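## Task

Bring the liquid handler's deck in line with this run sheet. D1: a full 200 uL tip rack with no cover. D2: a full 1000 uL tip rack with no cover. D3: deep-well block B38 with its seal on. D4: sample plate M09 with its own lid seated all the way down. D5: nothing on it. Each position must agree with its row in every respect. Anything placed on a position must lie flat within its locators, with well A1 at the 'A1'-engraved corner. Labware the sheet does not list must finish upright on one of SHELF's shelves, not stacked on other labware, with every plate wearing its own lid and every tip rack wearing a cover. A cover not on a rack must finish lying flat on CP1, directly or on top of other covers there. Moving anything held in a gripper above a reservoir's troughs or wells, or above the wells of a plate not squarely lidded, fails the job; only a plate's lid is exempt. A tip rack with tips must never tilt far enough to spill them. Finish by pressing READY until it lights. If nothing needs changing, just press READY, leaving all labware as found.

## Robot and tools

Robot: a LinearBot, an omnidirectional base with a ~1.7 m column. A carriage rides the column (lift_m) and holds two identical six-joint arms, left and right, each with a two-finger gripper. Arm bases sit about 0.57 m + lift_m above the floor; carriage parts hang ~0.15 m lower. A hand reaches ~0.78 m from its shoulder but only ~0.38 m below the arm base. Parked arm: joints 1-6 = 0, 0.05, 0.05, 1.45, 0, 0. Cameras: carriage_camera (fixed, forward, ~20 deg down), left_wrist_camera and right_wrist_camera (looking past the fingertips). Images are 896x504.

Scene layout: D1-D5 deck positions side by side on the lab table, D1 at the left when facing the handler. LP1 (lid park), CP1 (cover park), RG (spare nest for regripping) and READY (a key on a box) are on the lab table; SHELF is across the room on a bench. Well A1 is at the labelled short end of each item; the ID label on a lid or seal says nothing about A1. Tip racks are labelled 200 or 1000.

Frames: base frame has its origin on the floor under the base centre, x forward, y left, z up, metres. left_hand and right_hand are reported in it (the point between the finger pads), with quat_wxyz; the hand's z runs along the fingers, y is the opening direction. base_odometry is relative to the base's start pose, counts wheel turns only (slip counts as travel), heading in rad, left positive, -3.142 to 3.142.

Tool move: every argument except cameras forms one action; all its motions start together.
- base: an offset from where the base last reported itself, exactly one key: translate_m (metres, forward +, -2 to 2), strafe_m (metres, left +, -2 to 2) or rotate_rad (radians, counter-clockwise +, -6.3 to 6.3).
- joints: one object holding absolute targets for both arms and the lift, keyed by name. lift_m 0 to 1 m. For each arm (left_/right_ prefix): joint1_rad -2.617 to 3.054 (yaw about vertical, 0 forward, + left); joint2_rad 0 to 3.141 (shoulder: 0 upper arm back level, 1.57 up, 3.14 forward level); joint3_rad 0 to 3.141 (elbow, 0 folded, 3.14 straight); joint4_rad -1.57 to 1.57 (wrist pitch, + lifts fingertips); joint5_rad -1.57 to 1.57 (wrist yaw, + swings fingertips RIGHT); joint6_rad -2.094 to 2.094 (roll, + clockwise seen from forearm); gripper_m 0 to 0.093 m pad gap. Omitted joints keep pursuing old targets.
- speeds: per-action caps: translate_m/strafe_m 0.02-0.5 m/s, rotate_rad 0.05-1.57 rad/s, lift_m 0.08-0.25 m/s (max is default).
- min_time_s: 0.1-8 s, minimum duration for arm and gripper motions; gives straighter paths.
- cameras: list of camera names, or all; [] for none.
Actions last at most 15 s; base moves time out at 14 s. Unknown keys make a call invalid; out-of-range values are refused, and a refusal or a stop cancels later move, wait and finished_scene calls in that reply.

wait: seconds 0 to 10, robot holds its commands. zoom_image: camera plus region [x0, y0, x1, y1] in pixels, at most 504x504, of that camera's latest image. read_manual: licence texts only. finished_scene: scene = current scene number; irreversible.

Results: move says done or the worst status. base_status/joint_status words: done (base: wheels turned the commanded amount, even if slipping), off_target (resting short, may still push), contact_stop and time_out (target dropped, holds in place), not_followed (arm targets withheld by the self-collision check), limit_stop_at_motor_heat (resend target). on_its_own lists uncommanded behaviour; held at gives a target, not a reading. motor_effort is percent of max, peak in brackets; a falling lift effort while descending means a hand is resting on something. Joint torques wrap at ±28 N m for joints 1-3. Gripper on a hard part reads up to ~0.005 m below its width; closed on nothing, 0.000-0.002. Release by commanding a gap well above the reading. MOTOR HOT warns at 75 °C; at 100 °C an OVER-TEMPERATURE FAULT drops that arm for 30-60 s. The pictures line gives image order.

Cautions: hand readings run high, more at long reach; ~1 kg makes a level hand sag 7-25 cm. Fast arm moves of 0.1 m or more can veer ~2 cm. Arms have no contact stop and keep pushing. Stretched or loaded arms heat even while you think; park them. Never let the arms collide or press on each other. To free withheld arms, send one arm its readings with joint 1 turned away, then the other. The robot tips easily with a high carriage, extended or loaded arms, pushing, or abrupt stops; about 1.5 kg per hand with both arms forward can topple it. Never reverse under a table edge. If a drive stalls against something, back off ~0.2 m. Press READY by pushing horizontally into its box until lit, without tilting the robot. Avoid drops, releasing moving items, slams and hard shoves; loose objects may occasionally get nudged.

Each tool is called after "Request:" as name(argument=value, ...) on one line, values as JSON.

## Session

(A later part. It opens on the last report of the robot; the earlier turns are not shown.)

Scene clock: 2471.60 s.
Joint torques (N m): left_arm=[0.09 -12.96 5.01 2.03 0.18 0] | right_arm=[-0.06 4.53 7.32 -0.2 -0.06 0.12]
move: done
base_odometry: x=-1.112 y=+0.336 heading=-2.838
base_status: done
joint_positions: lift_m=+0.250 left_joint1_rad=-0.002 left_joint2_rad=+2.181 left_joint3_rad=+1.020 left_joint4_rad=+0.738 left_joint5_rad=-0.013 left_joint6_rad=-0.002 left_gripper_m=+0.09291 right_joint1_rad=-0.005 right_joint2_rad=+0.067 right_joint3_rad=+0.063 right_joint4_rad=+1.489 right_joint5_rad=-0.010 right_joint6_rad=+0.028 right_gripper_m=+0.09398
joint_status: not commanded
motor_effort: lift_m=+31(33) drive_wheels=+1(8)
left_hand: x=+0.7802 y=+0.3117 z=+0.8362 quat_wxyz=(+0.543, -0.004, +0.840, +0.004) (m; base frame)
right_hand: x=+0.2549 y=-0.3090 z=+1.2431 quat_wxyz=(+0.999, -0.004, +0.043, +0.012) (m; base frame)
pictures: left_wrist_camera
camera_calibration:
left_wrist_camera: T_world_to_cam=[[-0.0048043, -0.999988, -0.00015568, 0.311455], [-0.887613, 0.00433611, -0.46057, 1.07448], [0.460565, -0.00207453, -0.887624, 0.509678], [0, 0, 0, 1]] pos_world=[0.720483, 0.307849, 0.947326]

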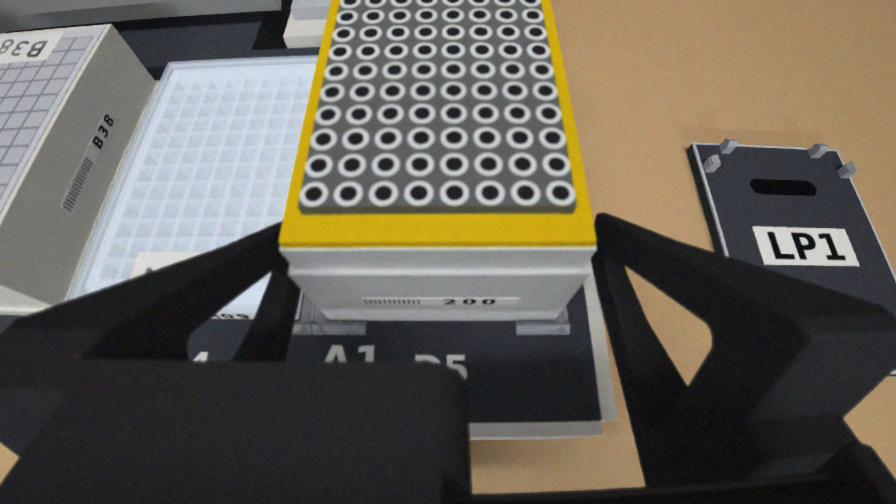

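Request:
move(joints={"left_gripper_m": 0.079}, min_time_s=1.5, cameras=["left_wrist_camera"])

Scene clock: 2477.23 s.
Joint torques (N m): left_arm=[-0.02 -13.05 5.01 2.03 0.18 -0.01] | right_arm=[-0.06 4.53 7.35 -0.2 -0.06 0.12]
move: off_target
base_odometry: x=-1.112 y=+0.336 heading=-2.838
base_status: not commanded
joint_positions: lift_m=+0.250 left_joint1_rad=-0.001 left_joint2_rad=+2.181 left_joint3_rad=+1.020 left_joint4_rad=+0.738 left_joint5_rad=-0.013 left_joint6_rad=-0.002 left_gripper_m=+0.08553 right_joint1_rad=-0.005 right_joint2_rad=+0.067 right_joint3_rad=+0.063 right_joint4_rad=+1.489 right_joint5_rad=-0.010 right_joint6_rad=+0.028 right_gripper_m=+0.09398
joint_status: left_gripper_m off_target (ended at +0.08555, target +0.07900)
motor_effort: lift_m=+28(34) drive_wheels=+0(2)
left_hand: x=+0.7802 y=+0.3125 z=+0.8362 quat_wxyz=(+0.543, -0.004, +0.840, +0.005) (m; base frame)
right_hand: x=+0.2549 y=-0.3090 z=+1.2431 quat_wxyz=(+0.999, -0.004, +0.043, +0.012) (m; base frame)
pictures: left_wrist_camera
camera_calibration:
left_wrist_camera: T_world_to_cam=[[-0.00327841, -0.999995, -0.00015568, 0.311102], [-0.887619, 0.0029817, -0.46057, 1.07491], [0.460567, -0.00137175, -0.887624, 0.509459], [0, 0, 0, 1]] pos_world=[0.720486, 0.308595, 0.947326]

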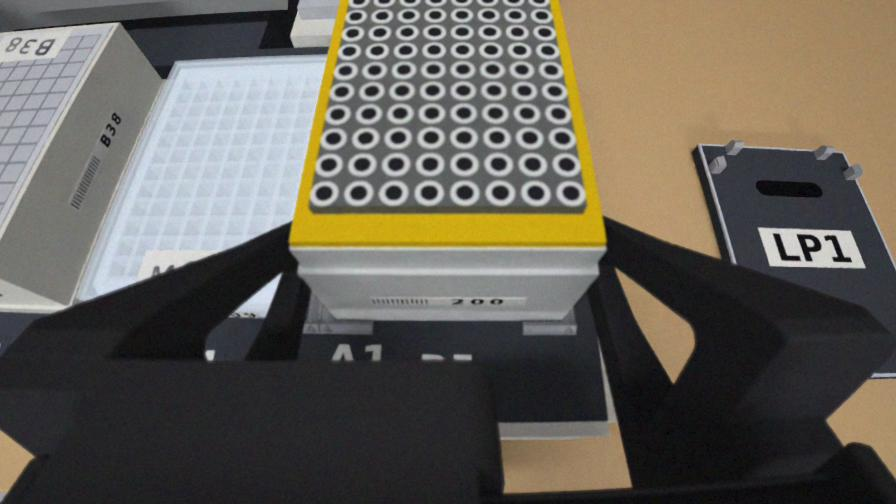

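Request:
move(joints={"lift_m": 0.3}, speeds={"lift_m": 0.08}, cameras=["left_wrist_camera"])

Scene clock: 2484.37 s.
Joint torques (N m): left_arm=[0.01 -13.04 5.23 2.12 0.18 -0.01] | right_arm=[-0.08 4.53 7.42 -0.2 -0.06 0.12]
move: done
base_odometry: x=-1.112 y=+0.336 heading=-2.838
base_status: not commanded
joint_positions: lift_m=+0.300 left_joint1_rad=-0.001 left_joint2_rad=+2.180 left_joint3_rad=+1.018 left_joint4_rad=+0.731 left_joint5_rad=-0.013 left_joint6_rad=-0.002 left_gripper_m=+0.08552 right_joint1_rad=-0.005 right_joint2_rad=+0.067 right_joint3_rad=+0.063 right_joint4_rad=+1.489 right_joint5_rad=-0.010 right_joint6_rad=+0.028 right_gripper_m=+0.09398
joint_status: all done
motor_effort: lift_m=+34(42) drive_wheels=+2(4)
left_hand: x=+0.7789 y=+0.3125 z=+0.8839 quat_wxyz=(+0.540, -0.004, +0.842, +0.005) (m; base frame)
right_hand: x=+0.2549 y=-0.3090 z=+1.2927 quat_wxyz=(+0.999, -0.004, +0.043, +0.012) (m; base frame)
pictures: left_wrist_camera
camera_calibration:
left_wrist_camera: T_world_to_cam=[[-0.00327957, -0.999995, -0.000134365, 0.311088], [-0.89128, 0.00298396, -0.453444, 1.09227], [0.453442, -0.00136735, -0.891285, 0.561152], [0, 0, 0, 1]] pos_world=[0.720091, 0.308595, 0.995473]

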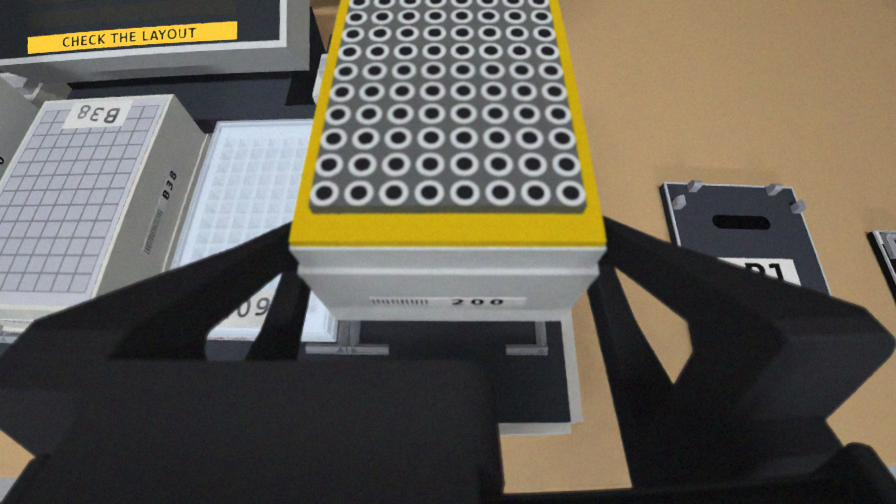

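Request:
move(base={"translate_m": -0.2}, joints={"left_joint4_rad": 0.755}, speeds={"translate_m": 0.12}, cameras=[])

Request:
move(base={"strafe_m": 0.401}, speeds={"strafe_m": 0.12}, cameras=["left_wrist_camera"])

Scene clock: 2494.07 s.
Joint torques (N m): left_arm=[-0.01 -12.96 5.19 2.21 0.18 -0.01] | right_arm=[-0.08 4.53 7.34 -0.21 -0.06 0.11]
move: done
base_odometry: x=-0.921 y=+0.396 heading=-2.838
base_status: done
joint_positions: lift_m=+0.300 left_joint1_rad=-0.001 left_joint2_rad=+2.180 left_joint3_rad=+1.018 left_joint4_rad=+0.731 left_joint5_rad=-0.013 left_joint6_rad=-0.002 left_gripper_m=+0.08552 right_joint1_rad=-0.005 right_joint2_rad=+0.067 right_joint3_rad=+0.063 right_joint4_rad=+1.489 right_joint5_rad=-0.010 right_joint6_rad=+0.028 right_gripper_m=+0.09398
joint_status: all done
motor_effort: lift_m=+37(38) drive_wheels=-1(10)
left_hand: x=+0.7789 y=+0.3124 z=+0.8839 quat_wxyz=(+0.540, -0.004, +0.842, +0.005) (m; base frame)
right_hand: x=+0.2549 y=-0.3090 z=+1.2927 quat_wxyz=(+0.999, -0.004, +0.043, +0.012) (m; base frame)
pictures: none
No camera images: "cameras" was empty.

Scene clock: 2498.50 s.
Joint torques (N m): left_arm=[-0.06 -12.96 5.18 2.2 0.14 -0.01] | right_arm=[-0.06 4.52 7.34 -0.2 -0.06 0.12]
move: done
base_odometry: x=-0.801 y=+0.013 heading=-2.838
base_status: done
joint_positions: lift_m=+0.300 left_joint1_rad=-0.001 left_joint2_rad=+2.180 left_joint3_rad=+1.018 left_joint4_rad=+0.731 left_joint5_rad=-0.010 left_joint6_rad=-0.002 left_gripper_m=+0.08552 right_joint1_rad=-0.005 right_joint2_rad=+0.067 right_joint3_rad=+0.063 right_joint4_rad=+1.489 right_joint5_rad=-0.010 right_joint6_rad=+0.028 right_gripper_m=+0.09398
joint_status: not commanded
motor_effort: lift_m=+32(38) drive_wheels=-3(9)
left_hand: x=+0.7789 y=+0.3120 z=+0.8839 quat_wxyz=(+0.540, -0.003, +0.842, +0.003) (m; base frame)
right_hand: x=+0.2549 y=-0.3091 z=+1.2927 quat_wxyz=(+0.999, -0.004, +0.043, +0.012) (m; base frame)
pictures: left_wrist_camera
camera_calibration:
left_wrist_camera: T_world_to_cam=[[-0.00605228, -0.999981, 0.00114054, 0.311593], [-0.891269, 0.00487713, -0.453448, 1.09168], [0.453434, -0.00376093, -0.891282, 0.561897], [0, 0, 0, 1]] pos_world=[0.720086, 0.308376, 0.995475]

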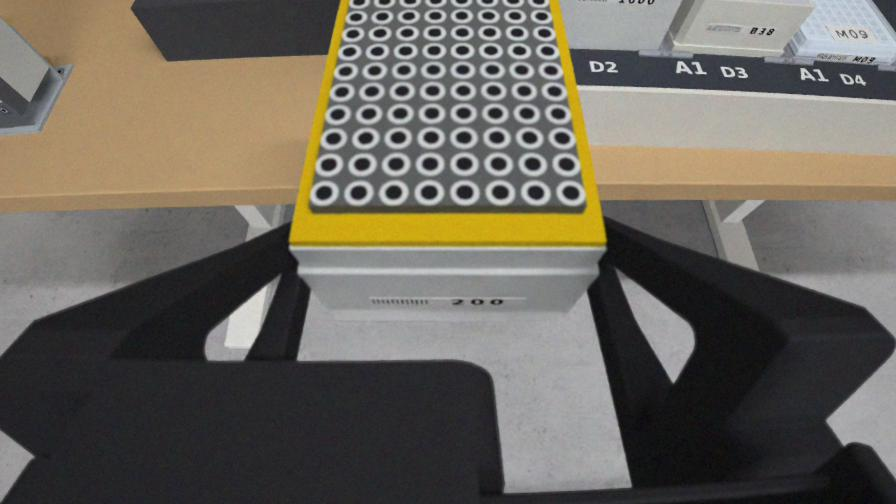

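Request:
move(base={"translate_m": 0.2}, joints={"left_joint4_rad": 0.768}, speeds={"translate_m": 0.08}, cameras=["left_wrist_camera"])

Scene clock: 2519.83 s.
Joint torques (N m): left_arm=[0.01 -13.03 5.18 2.33 0.14 -0.02] | right_arm=[-0.06 4.52 7.35 -0.2 -0.06 0.12]
move: done
base_odometry: x=-0.992 y=-0.047 heading=-2.837
base_status: done
joint_positions: lift_m=+0.300 left_joint1_rad=-0.001 left_joint2_rad=+2.180 left_joint3_rad=+1.018 left_joint4_rad=+0.733 left_joint5_rad=-0.010 left_joint6_rad=-0.002 left_gripper_m=+0.08552 right_joint1_rad=-0.005 right_joint2_rad=+0.067 right_joint3_rad=+0.063 right_joint4_rad=+1.489 right_joint5_rad=-0.010 right_joint6_rad=+0.028 right_gripper_m=+0.09398
joint_status: all done
motor_effort: lift_m=+37(38) drive_wheels=+0(9)
left_hand: x=+0.7791 y=+0.3120 z=+0.8843 quat_wxyz=(+0.540, -0.003, +0.841, +0.003) (m; base frame)
right_hand: x=+0.2549 y=-0.3091 z=+1.2927 quat_wxyz=(+0.999, -0.004, +0.043, +0.012) (m; base frame)
pictures: left_wrist_camera
camera_calibration:
left_wrist_camera: T_world_to_cam=[[-0.00605445, -0.999981, 0.00113018, 0.311604], [-0.890403, 0.00487659, -0.455148, 1.09288], [0.455133, -0.00376198, -0.890415, 0.560098], [0, 0, 0, 1]] pos_world=[0.720069, 0.308376, 0.995789]

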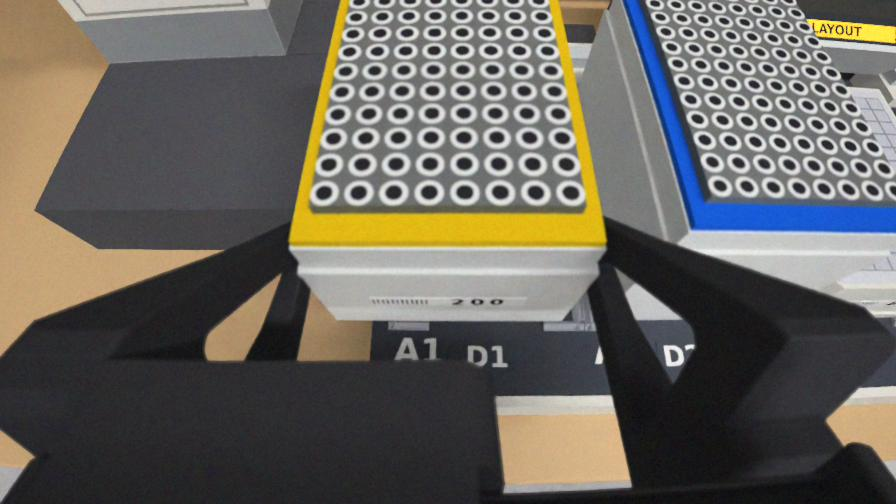

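Request:
move(base={"rotate_rad": -0.024}, joints={"left_joint4_rad": 0.778}, speeds={"rotate_rad": 0.05}, cameras=["left_wrist_camera"])

Scene clock: 2537.63 s.
Joint torques (N m): left_arm=[0.09 -13 5.23 2.36 0.13 -0.01] | right_arm=[-0.08 4.52 7.34 -0.2 -0.06 0.12]
move: done
base_odometry: x=-0.992 y=-0.047 heading=-2.861
base_status: done
joint_positions: lift_m=+0.300 left_joint1_rad=-0.001 left_joint2_rad=+2.180 left_joint3_rad=+1.018 left_joint4_rad=+0.740 left_joint5_rad=-0.009 left_joint6_rad=-0.002 left_gripper_m=+0.08552 right_joint1_rad=-0.005 right_joint2_rad=+0.067 right_joint3_rad=+0.063 right_joint4_rad=+1.489 right_joint5_rad=-0.010 right_joint6_rad=+0.028 right_gripper_m=+0.09398
joint_status: all done
motor_effort: lift_m=+35(37) drive_wheels=-6(8)
left_hand: x=+0.7798 y=+0.3116 z=+0.8858 quat_wxyz=(+0.543, -0.003, +0.840, +0.003) (m; base frame)
right_hand: x=+0.2549 y=-0.3091 z=+1.2927 quat_wxyz=(+0.999, -0.004, +0.043, +0.012) (m; base frame)
pictures: left_wrist_camera
camera_calibration:
left_wrist_camera: T_world_to_cam=[[-0.00713949, -0.999974, 0.00140545, 0.311866], [-0.887251, 0.0056864, -0.461252, 1.0969], [0.461232, -0.00454009, -0.887268, 0.553846], [0, 0, 0, 1]] pos_world=[0.72, 0.308135, 0.996919]

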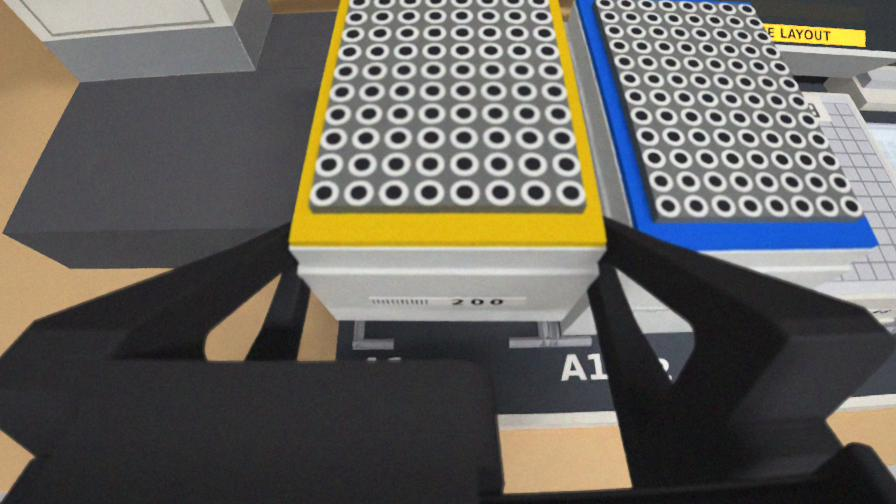

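Request:
zoom_image(camera="left_wrist_camera", region=[340, 300, 620, 440])

Scaled by 1.800.

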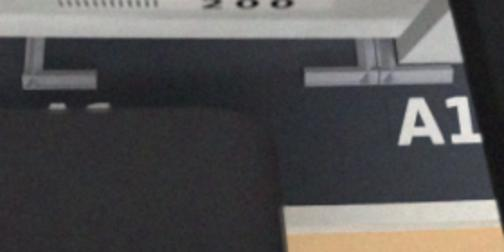

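Request:
move(base={"translate_m": 0.005}, joints={"left_joint5_rad": 0.02}, speeds={"translate_m": 0.03}, cameras=[])

Request:
move(joints={"lift_m": 0.266}, speeds={"lift_m": 0.08}, cameras=["left_wrist_camera"])

Request:
zoom_image(camera="left_wrist_camera", region=[320, 280, 620, 430])

Scene clock: 2578.33 s.
Joint torques (N m): left_arm=[-0.01 -12.96 5.26 2.34 0.23 -0.01] | right_arm=[-0.08 4.57 7.46 -0.19 -0.06 0.12]
move: done
base_odometry: x=-0.997 y=-0.048 heading=-2.861
base_status: done
joint_positions: lift_m=+0.300 left_joint1_rad=-0.001 left_joint2_rad=+2.180 left_joint3_rad=+1.017 left_joint4_rad=+0.742 left_joint5_rad=+0.004 left_joint6_rad=-0.002 left_gripper_m=+0.08552 right_joint1_rad=-0.005 right_joint2_rad=+0.067 right_joint3_rad=+0.063 right_joint4_rad=+1.489 right_joint5_rad=-0.010 right_joint6_rad=+0.028 right_gripper_m=+0.09398
joint_status: all done
motor_effort: lift_m=+33(38) drive_wheels=+0(10)
left_hand: x=+0.7798 y=+0.3094 z=+0.8861 quat_wxyz=(+0.544, +0.000, +0.839, -0.002) (m; base frame)
right_hand: x=+0.2549 y=-0.3091 z=+1.2927 quat_wxyz=(+0.999, -0.004, +0.043, +0.012) (m; base frame)
pictures: none
No camera images: "cameras" was empty.

Scene clock: 2579.13 s.
Joint torques (N m): left_arm=[-0.01 -12.88 5.52 2.27 0.22 -0.02] | right_arm=[-0.08 4.53 7.42 -0.2 -0.06 0.12]
move: done
base_odometry: x=-0.997 y=-0.048 heading=-2.861
base_status: not commanded
joint_positions: lift_m=+0.266 left_joint1_rad=-0.001 left_joint2_rad=+2.179 left_joint3_rad=+1.015 left_joint4_rad=+0.750 left_joint5_rad=+0.005 left_joint6_rad=-0.002 left_gripper_m=+0.08552 right_joint1_rad=-0.005 right_joint2_rad=+0.067 right_joint3_rad=+0.063 right_joint4_rad=+1.489 right_joint5_rad=-0.010 right_joint6_rad=+0.028 right_gripper_m=+0.09398
joint_status: all done
motor_effort: lift_m=+28(33) drive_wheels=+1(4)
left_hand: x=+0.7800 y=+0.3093 z=+0.8539 quat_wxyz=(+0.547, +0.001, +0.837, -0.003) (m; base frame)
right_hand: x=+0.2549 y=-0.3091 z=+1.2591 quat_wxyz=(+0.999, -0.004, +0.043, +0.012) (m; base frame)
pictures: left_wrist_camera
camera_calibration:
left_wrist_camera: T_world_to_cam=[[-0.0197211, -0.999782, 0.00688261, 0.314629], [-0.883405, 0.014201, -0.468395, 1.08281], [0.468195, -0.0153174, -0.883492, 0.520114], [0, 0, 0, 1]] pos_world=[0.719248, 0.30715, 0.964533]

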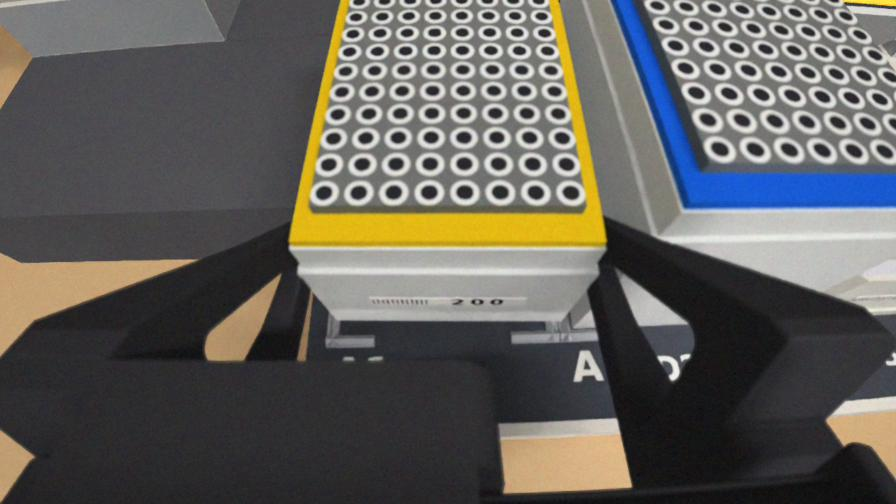

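Scaled by 1.680.

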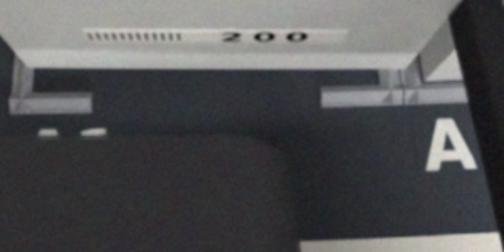

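Request:
move(base={"rotate_rad": -0.002}, joints={"left_joint5_rad": -0.029, "left_joint4_rad": 0.758}, speeds={"rotate_rad": 0.05}, cameras=[])

Request:
move(joints={"lift_m": 0.26}, speeds={"lift_m": 0.08}, cameras=["left_wrist_camera"])

Request:
zoom_image(camera="left_wrist_camera", region=[320, 280, 620, 430])

Scene clock: 2598.67 s.
Joint torques (N m): left_arm=[0.01 -12.85 5.49 2.06 -0.14 -0.01] | right_arm=[-0.08 4.52 7.32 -0.2 -0.06 0.12]
move: done
base_odometry: x=-0.997 y=-0.048 heading=-2.863
base_status: done
joint_positions: lift_m=+0.266 left_joint1_rad=-0.001 left_joint2_rad=+2.179 left_joint3_rad=+1.015 left_joint4_rad=+0.749 left_joint5_rad=-0.012 left_joint6_rad=-0.002 left_gripper_m=+0.08552 right_joint1_rad=-0.005 right_joint2_rad=+0.067 right_joint3_rad=+0.063 right_joint4_rad=+1.489 right_joint5_rad=-0.010 right_joint6_rad=+0.028 right_gripper_m=+0.09398
joint_status: all done
motor_effort: lift_m=+35(35) drive_wheels=+0(2)
left_hand: x=+0.7799 y=+0.3121 z=+0.8537 quat_wxyz=(+0.546, -0.004, +0.838, +0.004) (m; base frame)
right_hand: x=+0.2549 y=-0.3091 z=+1.2591 quat_wxyz=(+0.999, -0.004, +0.043, +0.012) (m; base frame)
pictures: none
No camera images: "cameras" was empty.

Scene clock: 2599.23 s.
Joint torques (N m): left_arm=[0.05 -12.68 5.63 2.17 -0.15 -0.01] | right_arm=[-0.06 4.53 7.36 -0.22 -0.06 0.12]
move: done
base_odometry: x=-0.997 y=-0.048 heading=-2.863
base_status: not commanded
joint_positions: lift_m=+0.260 left_joint1_rad=-0.001 left_joint2_rad=+2.178 left_joint3_rad=+1.013 left_joint4_rad=+0.738 left_joint5_rad=-0.013 left_joint6_rad=-0.002 left_gripper_m=+0.08552 right_joint1_rad=-0.005 right_joint2_rad=+0.067 right_joint3_rad=+0.063 right_joint4_rad=+1.489 right_joint5_rad=-0.010 right_joint6_rad=+0.028 right_gripper_m=+0.09398
joint_status: all done
motor_effort: lift_m=+31(33) drive_wheels=-3(4)
left_hand: x=+0.7785 y=+0.3123 z=+0.8454 quat_wxyz=(+0.542, -0.004, +0.841, +0.005) (m; base frame)
right_hand: x=+0.2549 y=-0.3091 z=+1.2531 quat_wxyz=(+0.999, -0.004, +0.043, +0.012) (m; base frame)
pictures: left_wrist_camera
camera_calibration:
left_wrist_camera: T_world_to_cam=[[-0.00366035, -0.999993, -0.000147561, 0.311181], [-0.889019, 0.0033217, -0.457859, 1.07628], [0.457856, -0.00154474, -0.889025, 0.52174], [0, 0, 0, 1]] pos_world=[0.719088, 0.30841, 0.956668]

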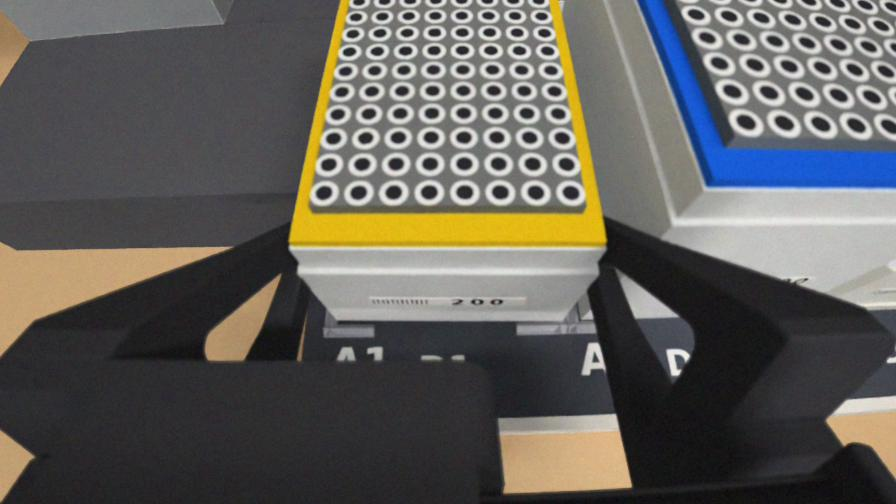

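Scaled by 1.680.

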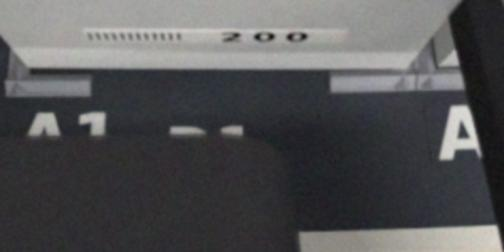

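Request:
move(base={"rotate_rad": -0.0025}, joints={"left_joint5_rad": -0.045}, speeds={"rotate_rad": 0.05}, cameras=[])

Request:
move(base={"translate_m": 0.0015}, speeds={"translate_m": 0.02}, cameras=["left_wrist_camera"])

Request:
zoom_image(camera="left_wrist_camera", region=[320, 300, 600, 360])

Scene clock: 2625.83 s.
Joint torques (N m): left_arm=[0.01 -12.75 5.6 2.17 -0.15 -0.01] | right_arm=[-0.06 4.53 7.34 -0.2 -0.06 0.12]
move: done
base_odometry: x=-0.997 y=-0.048 heading=-2.865
base_status: done
joint_positions: lift_m=+0.260 left_joint1_rad=-0.001 left_joint2_rad=+2.178 left_joint3_rad=+1.013 left_joint4_rad=+0.738 left_joint5_rad=-0.028 left_joint6_rad=-0.002 left_gripper_m=+0.08552 right_joint1_rad=-0.005 right_joint2_rad=+0.067 right_joint3_rad=+0.063 right_joint4_rad=+1.489 right_joint5_rad=-0.010 right_joint6_rad=+0.028 right_gripper_m=+0.09398
joint_status: all done
motor_effort: lift_m=+33(34) drive_wheels=-4(5)
left_hand: x=+0.7784 y=+0.3148 z=+0.8454 quat_wxyz=(+0.542, -0.008, +0.841, +0.011) (m; base frame)
right_hand: x=+0.2549 y=-0.3091 z=+1.2531 quat_wxyz=(+0.999, -0.004, +0.043, +0.012) (m; base frame)
pictures: none
No camera images: "cameras" was empty.

Scene clock: 2626.60 s.
Joint torques (N m): left_arm=[-0.06 -12.68 5.6 2.16 -0.16 -0.01] | right_arm=[-0.08 4.49 7.42 -0.22 -0.06 0.12]
move: done
base_odometry: x=-0.998 y=-0.049 heading=-2.865
base_status: done
joint_positions: lift_m=+0.260 left_joint1_rad=-0.001 left_joint2_rad=+2.178 left_joint3_rad=+1.013 left_joint4_rad=+0.738 left_joint5_rad=-0.029 left_joint6_rad=-0.002 left_gripper_m=+0.08552 right_joint1_rad=-0.005 right_joint2_rad=+0.067 right_joint3_rad=+0.063 right_joint4_rad=+1.489 right_joint5_rad=-0.010 right_joint6_rad=+0.028 right_gripper_m=+0.09398
joint_status: not commanded
motor_effort: lift_m=+31(34) drive_wheels=-1(5)
left_hand: x=+0.7784 y=+0.3151 z=+0.8453 quat_wxyz=(+0.541, -0.009, +0.841, +0.011) (m; base frame)
right_hand: x=+0.2550 y=-0.3091 z=+1.2531 quat_wxyz=(+0.999, -0.004, +0.043, +0.012) (m; base frame)
pictures: left_wrist_camera
camera_calibration:
left_wrist_camera: T_world_to_cam=[[0.0112739, -0.999912, -0.00693074, 0.308083], [-0.889164, -0.00685391, -0.457537, 1.07921], [0.45745, 0.0113208, -0.889163, 0.518111], [0, 0, 0, 1]] pos_world=[0.71911, 0.309587, 0.956598]

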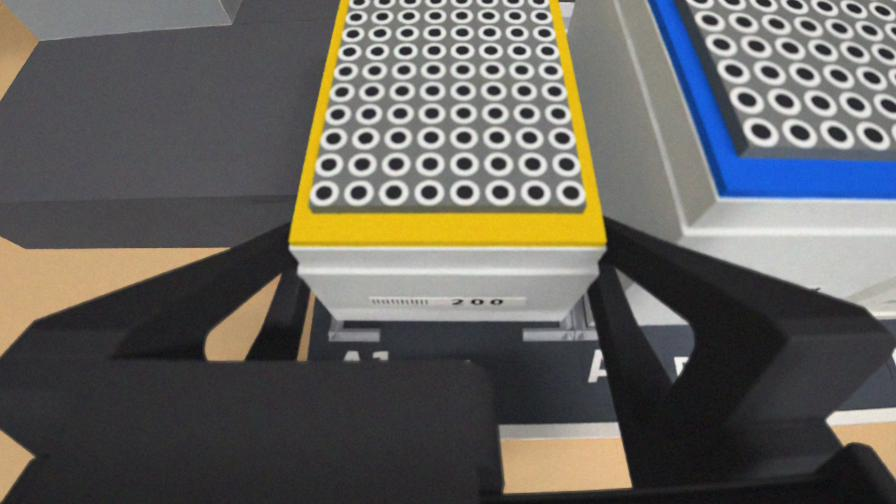

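Scaled by 1.800.

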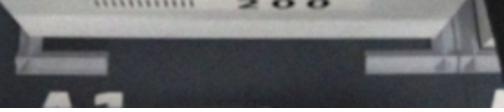

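Request:
move(base={"rotate_rad": -0.002}, speeds={"rotate_rad": 0.05}, cameras=[])

Request:
move(base={"translate_m": -0.001}, joints={"lift_m": 0.256}, speeds={"translate_m": 0.02, "lift_m": 0.08}, cameras=["left_wrist_camera"])

Request:
zoom_image(camera="left_wrist_camera", region=[320, 300, 600, 360])

Scene clock: 2634.37 s.
Joint torques (N m): left_arm=[0.05 -12.72 5.63 2.16 -0.14 -0.01] | right_arm=[-0.08 4.52 7.35 -0.2 -0.06 0.12]
move: done
base_odometry: x=-0.998 y=-0.049 heading=-2.866
base_status: done
joint_positions: lift_m=+0.260 left_joint1_rad=-0.001 left_joint2_rad=+2.178 left_joint3_rad=+1.013 left_joint4_rad=+0.738 left_joint5_rad=-0.031 left_joint6_rad=-0.002 left_gripper_m=+0.08552 right_joint1_rad=-0.005 right_joint2_rad=+0.067 right_joint3_rad=+0.063 right_joint4_rad=+1.489 right_joint5_rad=-0.010 right_joint6_rad=+0.028 right_gripper_m=+0.09398
joint_status: not commanded
motor_effort: lift_m=+29(32) drive_wheels=-4(6)
left_hand: x=+0.7784 y=+0.3154 z=+0.8453 quat_wxyz=(+0.541, -0.009, +0.841, +0.012) (m; base frame)
right_hand: x=+0.2550 y=-0.3091 z=+1.2531 quat_wxyz=(+0.999, -0.004, +0.043, +0.012) (m; base frame)
pictures: none
No camera images: "cameras" was empty.

Scene clock: 2634.80 s.
Joint torques (N m): left_arm=[0.06 -12.72 5.85 2.19 -0.13 -0.01] | right_arm=[-0.08 4.57 7.42 -0.19 -0.06 0.12]
move: done
base_odometry: x=-0.997 y=-0.049 heading=-2.866
base_status: done
joint_positions: lift_m=+0.256 left_joint1_rad=-0.001 left_joint2_rad=+2.178 left_joint3_rad=+1.011 left_joint4_rad=+0.735 left_joint5_rad=-0.031 left_joint6_rad=-0.002 left_gripper_m=+0.08552 right_joint1_rad=-0.005 right_joint2_rad=+0.067 right_joint3_rad=+0.062 right_joint4_rad=+1.489 right_joint5_rad=-0.010 right_joint6_rad=+0.028 right_gripper_m=+0.09398
joint_status: all done
motor_effort: lift_m=+28(35) drive_wheels=-4(7)
left_hand: x=+0.7773 y=+0.3154 z=+0.8399 quat_wxyz=(+0.539, -0.009, +0.842, +0.012) (m; base frame)
right_hand: x=+0.2553 y=-0.3091 z=+1.2489 quat_wxyz=(+0.999, -0.004, +0.044, +0.012) (m; base frame)
pictures: left_wrist_camera
camera_calibration:
left_wrist_camera: T_world_to_cam=[[0.0129719, -0.999886, -0.00778892, 0.307779], [-0.891409, -0.00803481, -0.453129, 1.07422], [0.453014, 0.0128211, -0.891411, 0.518669], [0, 0, 0, 1]] pos_world=[0.718612, 0.309725, 0.951504]

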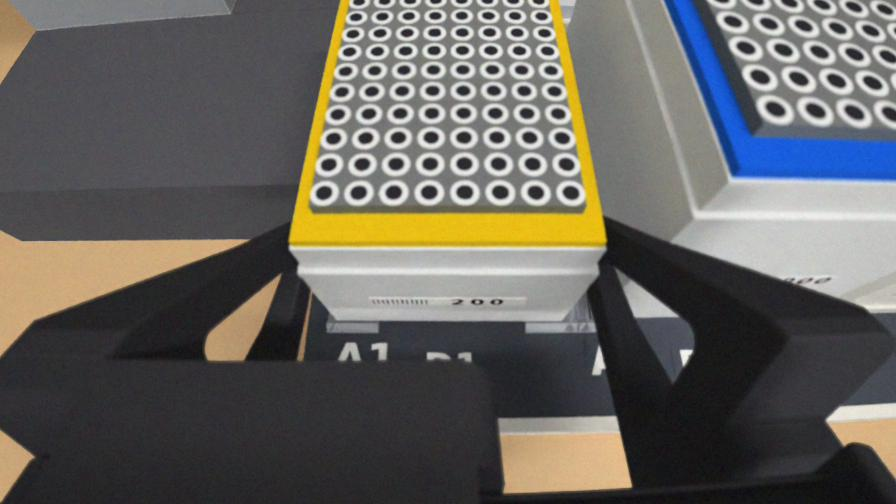

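Scaled by 1.800.

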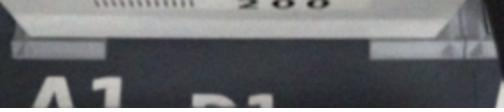

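Request:
move(base={"rotate_rad": -0.003}, joints={"lift_m": 0.262, "left_joint4_rad": 0.77}, speeds={"rotate_rad": 0.05, "lift_m": 0.08}, cameras=[])

Request:
move(joints={"lift_m": 0.256}, speeds={"lift_m": 0.08}, cameras=["left_wrist_camera"])

Request:
zoom_image(camera="left_wrist_camera", region=[320, 300, 600, 360])

Scene clock: 2645.93 s.
Joint torques (N m): left_arm=[-0.18 -12.62 5.9 2.23 -0.13 -0.01] | right_arm=[-0.06 4.46 7.41 -0.23 -0.06 0.12]
move: done
base_odometry: x=-0.997 y=-0.049 heading=-2.868
base_status: done
joint_positions: lift_m=+0.262 left_joint1_rad=+0.000 left_joint2_rad=+2.177 left_joint3_rad=+1.010 left_joint4_rad=+0.744 left_joint5_rad=-0.032 left_joint6_rad=-0.002 left_gripper_m=+0.08552 right_joint1_rad=-0.005 right_joint2_rad=+0.067 right_joint3_rad=+0.062 right_joint4_rad=+1.489 right_joint5_rad=-0.010 right_joint6_rad=+0.028 right_gripper_m=+0.09398
joint_status: all done
motor_effort: lift_m=+33(40) drive_wheels=-6(7)
left_hand: x=+0.7781 y=+0.3160 z=+0.8476 quat_wxyz=(+0.543, -0.010, +0.840, +0.013) (m; base frame)
right_hand: x=+0.2553 y=-0.3091 z=+1.2545 quat_wxyz=(+0.999, -0.004, +0.044, +0.012) (m; base frame)
pictures: none
No camera images: "cameras" was empty.

Scene clock: 2646.60 s.
Joint torques (N m): left_arm=[-0.01 -12.48 5.87 2.25 -0.12 -0.01] | right_arm=[-0.06 4.51 7.39 -0.21 -0.06 0.12]
move: done
base_odometry: x=-0.997 y=-0.049 heading=-2.868
base_status: not commanded
joint_positions: lift_m=+0.256 left_joint1_rad=+0.000 left_joint2_rad=+2.176 left_joint3_rad=+1.010 left_joint4_rad=+0.743 left_joint5_rad=-0.032 left_joint6_rad=-0.002 left_gripper_m=+0.08552 right_joint1_rad=-0.005 right_joint2_rad=+0.067 right_joint3_rad=+0.062 right_joint4_rad=+1.489 right_joint5_rad=-0.010 right_joint6_rad=+0.028 right_gripper_m=+0.09398
joint_status: all done
motor_effort: lift_m=+30(32) drive_wheels=-4(6)
left_hand: x=+0.7780 y=+0.3160 z=+0.8420 quat_wxyz=(+0.543, -0.010, +0.840, +0.013) (m; base frame)
right_hand: x=+0.2553 y=-0.3091 z=+1.2489 quat_wxyz=(+0.999, -0.004, +0.044, +0.012) (m; base frame)
pictures: left_wrist_camera
camera_calibration:
left_wrist_camera: T_world_to_cam=[[0.0144922, -0.999863, -0.00799014, 0.307314], [-0.887738, -0.00918903, -0.460258, 1.07926], [0.460122, 0.0137633, -0.887749, 0.511365], [0, 0, 0, 1]] pos_world=[0.71836, 0.310151, 0.95316]

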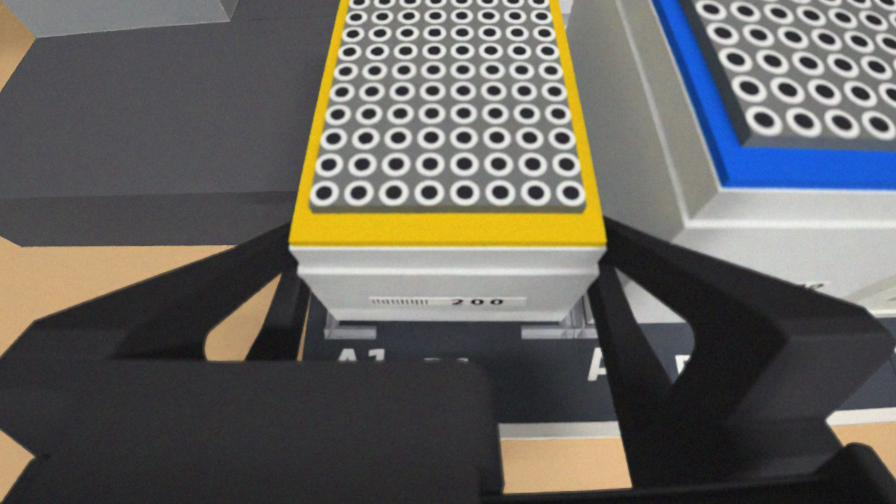

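Scaled by 1.800.

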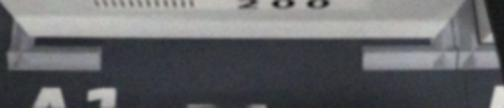

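Request:
move(base={"translate_m": -0.001}, speeds={"translate_m": 0.02}, cameras=[])

Request:
move(joints={"lift_m": 0.248}, speeds={"lift_m": 0.08}, cameras=["left_wrist_camera"])

Scene clock: 2653.70 s.
Joint torques (N m): left_arm=[-0.05 -12.53 5.87 2.24 -0.12 -0.01] | right_arm=[-0.06 4.52 7.42 -0.17 -0.06 0.12]
move: done
base_odometry: x=-0.996 y=-0.049 heading=-2.867
base_status: done
joint_positions: lift_m=+0.256 left_joint1_rad=+0.000 left_joint2_rad=+2.176 left_joint3_rad=+1.010 left_joint4_rad=+0.744 left_joint5_rad=-0.032 left_joint6_rad=-0.002 left_gripper_m=+0.08552 right_joint1_rad=-0.005 right_joint2_rad=+0.067 right_joint3_rad=+0.062 right_joint4_rad=+1.489 right_joint5_rad=-0.010 right_joint6_rad=+0.028 right_gripper_m=+0.09398
joint_status: not commanded
motor_effort: lift_m=+30(33) drive_wheels=-4(7)
left_hand: x=+0.7781 y=+0.3160 z=+0.8423 quat_wxyz=(+0.543, -0.010, +0.839, +0.013) (m; base frame)
right_hand: x=+0.2553 y=-0.3091 z=+1.2489 quat_wxyz=(+0.999, -0.004, +0.044, +0.012) (m; base frame)
pictures: none
No camera images: "cameras" was empty.

Scene clock: 2654.23 s.
Joint torques (N m): left_arm=[-0.06 -12.41 6.02 2.14 -0.13 0.02] | right_arm=[-0.06 4.53 7.42 -0.19 -0.06 0.12]
move: done
base_odometry: x=-0.996 y=-0.049 heading=-2.867
base_status: not commanded
joint_positions: lift_m=+0.248 left_joint1_rad=+0.000 left_joint2_rad=+2.176 left_joint3_rad=+1.010 left_joint4_rad=+0.753 left_joint5_rad=-0.032 left_joint6_rad=-0.004 left_gripper_m=+0.08552 right_joint1_rad=-0.005 right_joint2_rad=+0.067 right_joint3_rad=+0.062 right_joint4_rad=+1.489 right_joint5_rad=-0.010 right_joint6_rad=+0.028 right_gripper_m=+0.09398
joint_status: all done
motor_effort: lift_m=+28(34) drive_wheels=-5(5)
left_hand: x=+0.7790 y=+0.3160 z=+0.8366 quat_wxyz=(+0.547, -0.010, +0.837, +0.012) (m; base frame)
right_hand: x=+0.2553 y=-0.3091 z=+1.2409 quat_wxyz=(+0.999, -0.004, +0.044, +0.012) (m; base frame)
pictures: left_wrist_camera
camera_calibration:
left_wrist_camera: T_world_to_cam=[[0.0153416, -0.999864, -0.00608531, 0.305], [-0.882735, -0.0106855, -0.46975, 1.08223], [0.469621, 0.0125784, -0.882778, 0.494884], [0, 0, 0, 1]] pos_world=[0.718234, 0.310297, 0.947106]

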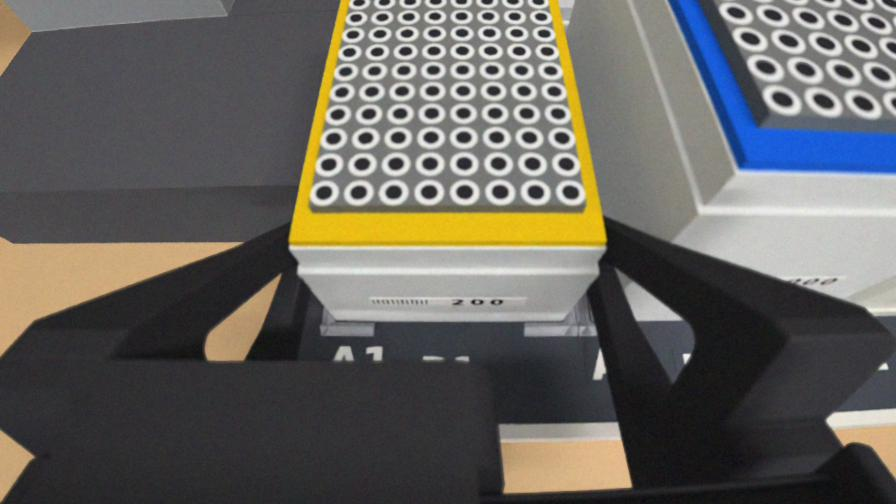

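Request:
move(joints={"left_joint4_rad": 0.722, "lift_m": 0.247}, speeds={"lift_m": 0.08}, min_time_s=1, cameras=[])

Scene clock: 2663.87 s.
Joint torques (N m): left_arm=[-0.02 -12.4 5.94 1.65 -0.12 0.01] | right_arm=[-0.08 4.53 7.43 -0.2 -0.06 0.12]
move: done
base_odometry: x=-0.996 y=-0.049 heading=-2.867
base_status: not commanded
joint_positions: lift_m=+0.247 left_joint1_rad=+0.000 left_joint2_rad=+2.175 left_joint3_rad=+1.010 left_joint4_rad=+0.751 left_joint5_rad=-0.032 left_joint6_rad=-0.005 left_gripper_m=+0.08552 right_joint1_rad=-0.005 right_joint2_rad=+0.067 right_joint3_rad=+0.062 right_joint4_rad=+1.489 right_joint5_rad=-0.010 right_joint6_rad=+0.028 right_gripper_m=+0.09398
joint_status: all done
motor_effort: lift_m=+31(33) drive_wheels=+2(5)
left_hand: x=+0.7789 y=+0.3160 z=+0.8359 quat_wxyz=(+0.547, -0.011, +0.837, +0.012) (m; base frame)
right_hand: x=+0.2553 y=-0.3091 z=+1.2400 quat_wxyz=(+0.999, -0.004, +0.044, +0.012) (m; base frame)
pictures: none
No camera images: "cameras" was empty.

Request:
move(joints={"left_gripper_m": 0.0895}, min_time_s=2, cameras=["left_wrist_camera"])

Scene clock: 2669.10 s.
Joint torques (N m): left_arm=[-0.05 -12.37 5.93 1.77 -0.12 0.02] | right_arm=[-0.08 4.52 7.43 -0.2 -0.06 0.12]
move: done
base_odometry: x=-0.996 y=-0.049 heading=-2.867
base_status: not commanded
joint_positions: lift_m=+0.247 left_joint1_rad=+0.000 left_joint2_rad=+2.175 left_joint3_rad=+1.010 left_joint4_rad=+0.740 left_joint5_rad=-0.032 left_joint6_rad=-0.005 left_gripper_m=+0.08941 right_joint1_rad=-0.005 right_joint2_rad=+0.067 right_joint3_rad=+0.062 right_joint4_rad=+1.489 right_joint5_rad=-0.010 right_joint6_rad=+0.028 right_gripper_m=+0.09398
joint_status: all done
motor_effort: lift_m=+30(33) drive_wheels=+3(3)
left_hand: x=+0.7778 y=+0.3160 z=+0.8333 quat_wxyz=(+0.542, -0.011, +0.840, +0.012) (m; base frame)
right_hand: x=+0.2553 y=-0.3091 z=+1.2400 quat_wxyz=(+0.999, -0.004, +0.044, +0.012) (m; base frame)
pictures: left_wrist_camera
camera_calibration:
left_wrist_camera: T_world_to_cam=[[0.0154234, -0.999863, -0.0059275, 0.304804], [-0.888396, -0.0109832, -0.458947, 1.07508], [0.458819, 0.0123445, -0.888444, 0.50574], [0, 0, 0, 1]] pos_world=[0.718348, 0.310327, 0.944531]

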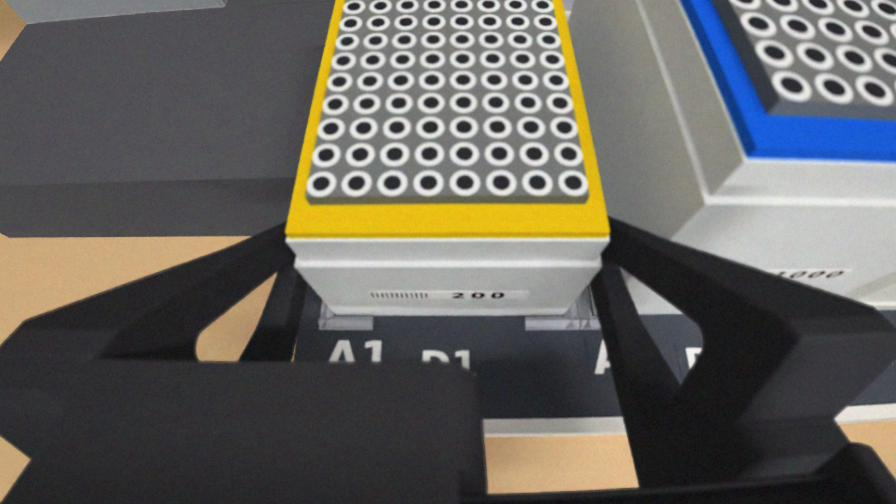

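Request:
move(base={"translate_m": -0.22}, speeds={"translate_m": 0.12}, cameras=[])

Request:
move(base={"rotate_rad": 0.029}, joints={"left_joint1_rad": 0, "left_joint2_rad": 2.071, "left_joint3_rad": 0.934, "left_joint4_rad": 1.137, "left_joint5_rad": 0, "left_joint6_rad": 0, "left_gripper_m": 0}, min_time_s=2, cameras=["left_wrist_camera"])

Scene clock: 2685.87 s.
Joint torques (N m): left_arm=[-0.02 -12.42 5.93 1.8 -0.12 0.01] | right_arm=[-0.08 4.53 7.41 -0.19 -0.06 0.12]
move: done
base_odometry: x=-0.785 y=+0.011 heading=-2.868
base_status: done
joint_positions: lift_m=+0.247 left_joint1_rad=+0.000 left_joint2_rad=+2.175 left_joint3_rad=+1.010 left_joint4_rad=+0.737 left_joint5_rad=-0.032 left_joint6_rad=-0.005 left_gripper_m=+0.08941 right_joint1_rad=-0.005 right_joint2_rad=+0.067 right_joint3_rad=+0.062 right_joint4_rad=+1.489 right_joint5_rad=-0.010 right_joint6_rad=+0.028 right_gripper_m=+0.09398
joint_status: not commanded
motor_effort: lift_m=+26(33) drive_wheels=-5(13)
left_hand: x=+0.7775 y=+0.3160 z=+0.8327 quat_wxyz=(+0.541, -0.011, +0.841, +0.012) (m; base frame)
right_hand: x=+0.2553 y=-0.3091 z=+1.2400 quat_wxyz=(+0.999, -0.004, +0.044, +0.012) (m; base frame)
pictures: none
No camera images: "cameras" was empty.

Scene clock: 2688.17 s.
Joint torques (N m): left_arm=[-0.35 -13.12 4.74 2.15 0.21 0.02] | right_arm=[-0.08 4.52 7.43 -0.2 -0.06 0.12]
move: done
base_odometry: x=-0.784 y=+0.011 heading=-2.840
base_status: done
joint_positions: lift_m=+0.247 left_joint1_rad=+0.003 left_joint2_rad=+2.099 left_joint3_rad=+0.946 left_joint4_rad=+1.125 left_joint5_rad=-0.016 left_joint6_rad=-0.004 left_gripper_m=+0.00069 right_joint1_rad=-0.005 right_joint2_rad=+0.067 right_joint3_rad=+0.062 right_joint4_rad=+1.489 right_joint5_rad=-0.010 right_joint6_rad=+0.028 right_gripper_m=+0.09398
joint_status: all done
motor_effort: lift_m=+28(33) drive_wheels=-5(6)
left_hand: x=+0.7851 y=+0.3151 z=+0.9404 quat_wxyz=(+0.697, -0.008, +0.717, +0.005) (m; base frame)
right_hand: x=+0.2553 y=-0.3091 z=+1.2400 quat_wxyz=(+0.999, -0.004, +0.044, +0.012) (m; base frame)
pictures: left_wrist_camera
camera_calibration:
left_wrist_camera: T_world_to_cam=[[0.00352356, -0.999994, 0.000664458, 0.307589], [-0.641855, -0.00277115, -0.766821, 1.22403], [0.766818, 0.00227545, -0.641861, 0.127019], [0, 0, 0, 1]] pos_world=[0.687167, 0.31069, 1.01994]

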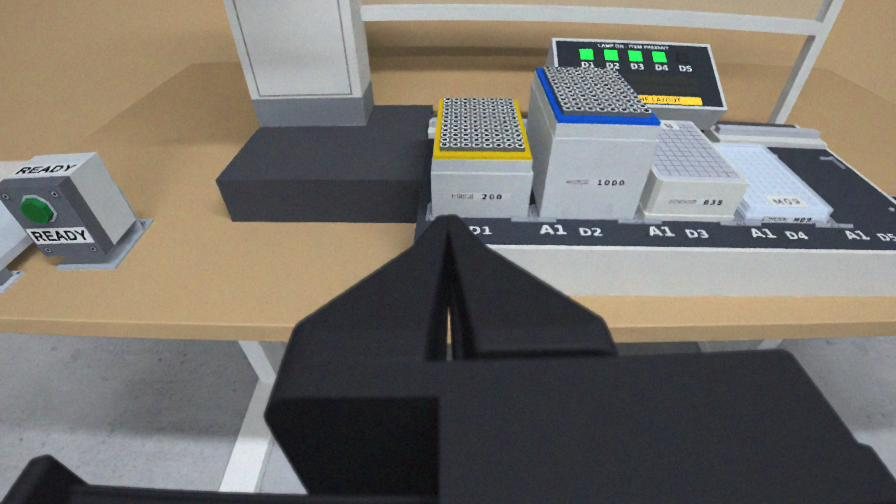

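Request:
move(base={"strafe_m": 0.39}, joints={"lift_m": 0.112, "left_joint2_rad": 2.071, "left_joint3_rad": 0.934, "left_joint4_rad": 1.137}, speeds={"strafe_m": 0.12}, cameras=["left_wrist_camera"])

Scene clock: 2701.03 s.
Joint torques (N m): left_arm=[-0.14 -11.47 5.34 2.01 0.18 0.01] | right_arm=[-0.08 4.53 7.43 -0.2 -0.07 0.12]
move: done
base_odometry: x=-0.668 y=-0.361 heading=-2.839
base_status: done
joint_positions: lift_m=+0.112 left_joint1_rad=+0.001 left_joint2_rad=+2.083 left_joint3_rad=+0.940 left_joint4_rad=+1.136 left_joint5_rad=-0.013 left_joint6_rad=-0.004 left_gripper_m=+0.00069 right_joint1_rad=-0.005 right_joint2_rad=+0.067 right_joint3_rad=+0.062 right_joint4_rad=+1.489 right_joint5_rad=-0.010 right_joint6_rad=+0.028 right_gripper_m=+0.09398
joint_status: all done
motor_effort: lift_m=+33(34) drive_wheels=-3(10)
left_hand: x=+0.7835 y=+0.3131 z=+0.8142 quat_wxyz=(+0.705, -0.006, +0.709, +0.003) (m; base frame)
right_hand: x=+0.2553 y=-0.3091 z=+1.1048 quat_wxyz=(+0.999, -0.004, +0.044, +0.012) (m; base frame)
pictures: left_wrist_camera
camera_calibration:
left_wrist_camera: T_world_to_cam=[[-0.00183156, -0.999998, 0.00068747, 0.30992], [-0.625037, 0.000608159, -0.780595, 1.12332], [0.780593, -0.0018594, -0.625037, 0.0240331], [0, 0, 0, 1]] pos_world=[0.683921, 0.309281, 0.891663]

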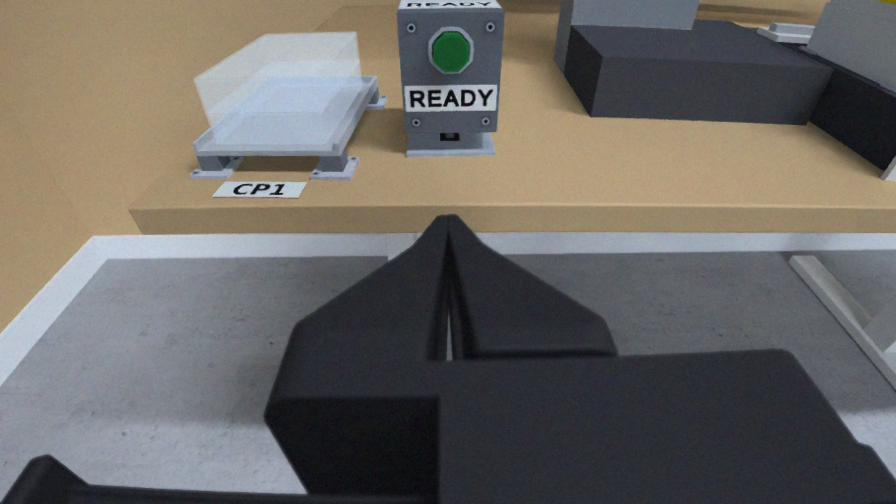

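Request:
move(base={"rotate_rad": -0.005}, speeds={"rotate_rad": 0.05}, cameras=[])

Request:
move(base={"translate_m": 0.17}, speeds={"translate_m": 0.08}, cameras=[])

Request:
move(base={"translate_m": 0.03}, speeds={"translate_m": 0.03}, cameras=["left_wrist_camera"])

Scene clock: 2713.40 s.
Joint torques (N m): left_arm=[-0.05 -11.54 5.38 2.01 0.17 0.02] | right_arm=[-0.06 4.52 7.43 -0.2 -0.06 0.12]
move: done
base_odometry: x=-0.668 y=-0.361 heading=-2.844
base_status: done
joint_positions: lift_m=+0.112 left_joint1_rad=-0.001 left_joint2_rad=+2.083 left_joint3_rad=+0.940 left_joint4_rad=+1.136 left_joint5_rad=-0.012 left_joint6_rad=-0.004 left_gripper_m=+0.00069 right_joint1_rad=-0.005 right_joint2_rad=+0.067 right_joint3_rad=+0.062 right_joint4_rad=+1.489 right_joint5_rad=-0.010 right_joint6_rad=+0.028 right_gripper_m=+0.09398
joint_status: not commanded
motor_effort: lift_m=+30(33) drive_wheels=-5(9)
left_hand: x=+0.7835 y=+0.3123 z=+0.8142 quat_wxyz=(+0.705, -0.005, +0.709, +0.003) (m; base frame)
right_hand: x=+0.2553 y=-0.3091 z=+1.1048 quat_wxyz=(+0.999, -0.004, +0.044, +0.012) (m; base frame)
pictures: none
No camera images: "cameras" was empty.

Scene clock: 2716.20 s.
Joint torques (N m): left_arm=[0.01 -11.54 5.34 2 0.17 0.01] | right_arm=[-0.06 4.52 7.43 -0.16 -0.06 0.12]
move: done
base_odometry: x=-0.831 y=-0.411 heading=-2.843
base_status: done
joint_positions: lift_m=+0.112 left_joint1_rad=-0.001 left_joint2_rad=+2.083 left_joint3_rad=+0.940 left_joint4_rad=+1.136 left_joint5_rad=-0.012 left_joint6_rad=-0.004 left_gripper_m=+0.00069 right_joint1_rad=-0.005 right_joint2_rad=+0.067 right_joint3_rad=+0.062 right_joint4_rad=+1.489 right_joint5_rad=-0.010 right_joint6_rad=+0.028 right_gripper_m=+0.09398
joint_status: not commanded
motor_effort: lift_m=+31(36) drive_wheels=+1(8)
left_hand: x=+0.7835 y=+0.3123 z=+0.8142 quat_wxyz=(+0.705, -0.005, +0.709, +0.003) (m; base frame)
right_hand: x=+0.2553 y=-0.3091 z=+1.1048 quat_wxyz=(+0.999, -0.004, +0.044, +0.012) (m; base frame)
pictures: none
No camera images: "cameras" was empty.

Scene clock: 2717.03 s.
Joint torques (N m): no reading
move: unfinished
base_odometry: x=-0.853 y=-0.419 heading=-2.843
base_status: translate_m unfinished
joint_positions: lift_m=+0.112 left_joint1_rad=-0.001 left_joint2_rad=+2.083 left_joint3_rad=+0.933 left_joint4_rad=+1.147 left_joint5_rad=-0.012 left_joint6_rad=-0.004 left_gripper_m=+0.00069 right_joint1_rad=-0.005 right_joint2_rad=+0.067 right_joint3_rad=+0.062 right_joint4_rad=+1.490 right_joint5_rad=-0.010 right_joint6_rad=+0.028 right_gripper_m=+0.09398
joint_status: not commanded
motor_effort: lift_m=+30(34) drive_wheels=+2(9)
left_hand: x=+0.7822 y=+0.3123 z=+0.8142 quat_wxyz=(+0.706, -0.005, +0.708, +0.002) (m; base frame)
right_hand: x=+0.2549 y=-0.3091 z=+1.1049 quat_wxyz=(+0.999, -0.004, +0.043, +0.012) (m; base frame)
pictures: left_wrist_camera
camera_calibration:
left_wrist_camera: T_world_to_cam=[[-0.00412327, -0.999991, 0.000679651, 0.310887], [-0.621753, 0.00203136, -0.783211, 1.12156], [0.783203, -0.00365196, -0.621756, 0.0209123], [0, 0, 0, 1]] pos_world=[0.682235, 0.308683, 0.891207]
The task's run has ended: the event that ends the task has happened.

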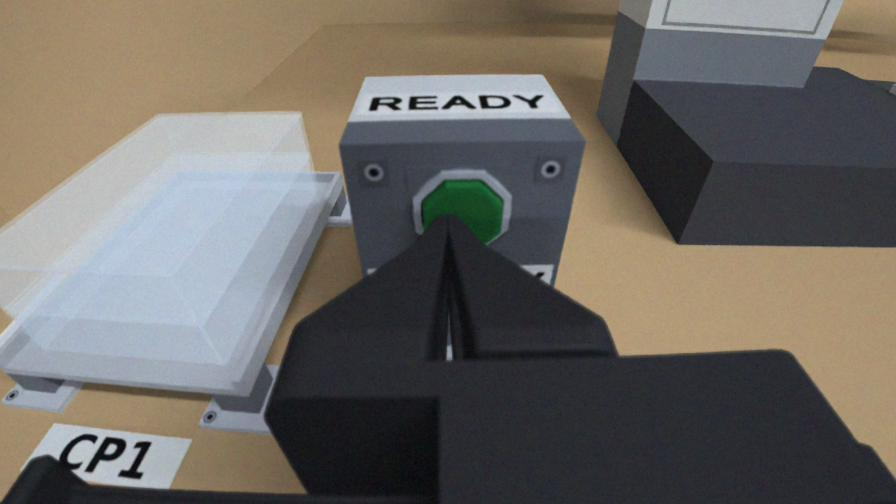

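The READY press went through and the job's run has ended, so I'm closing the scene.

Request:
finished_scene(scene=2)

The scene is finished: the task was done.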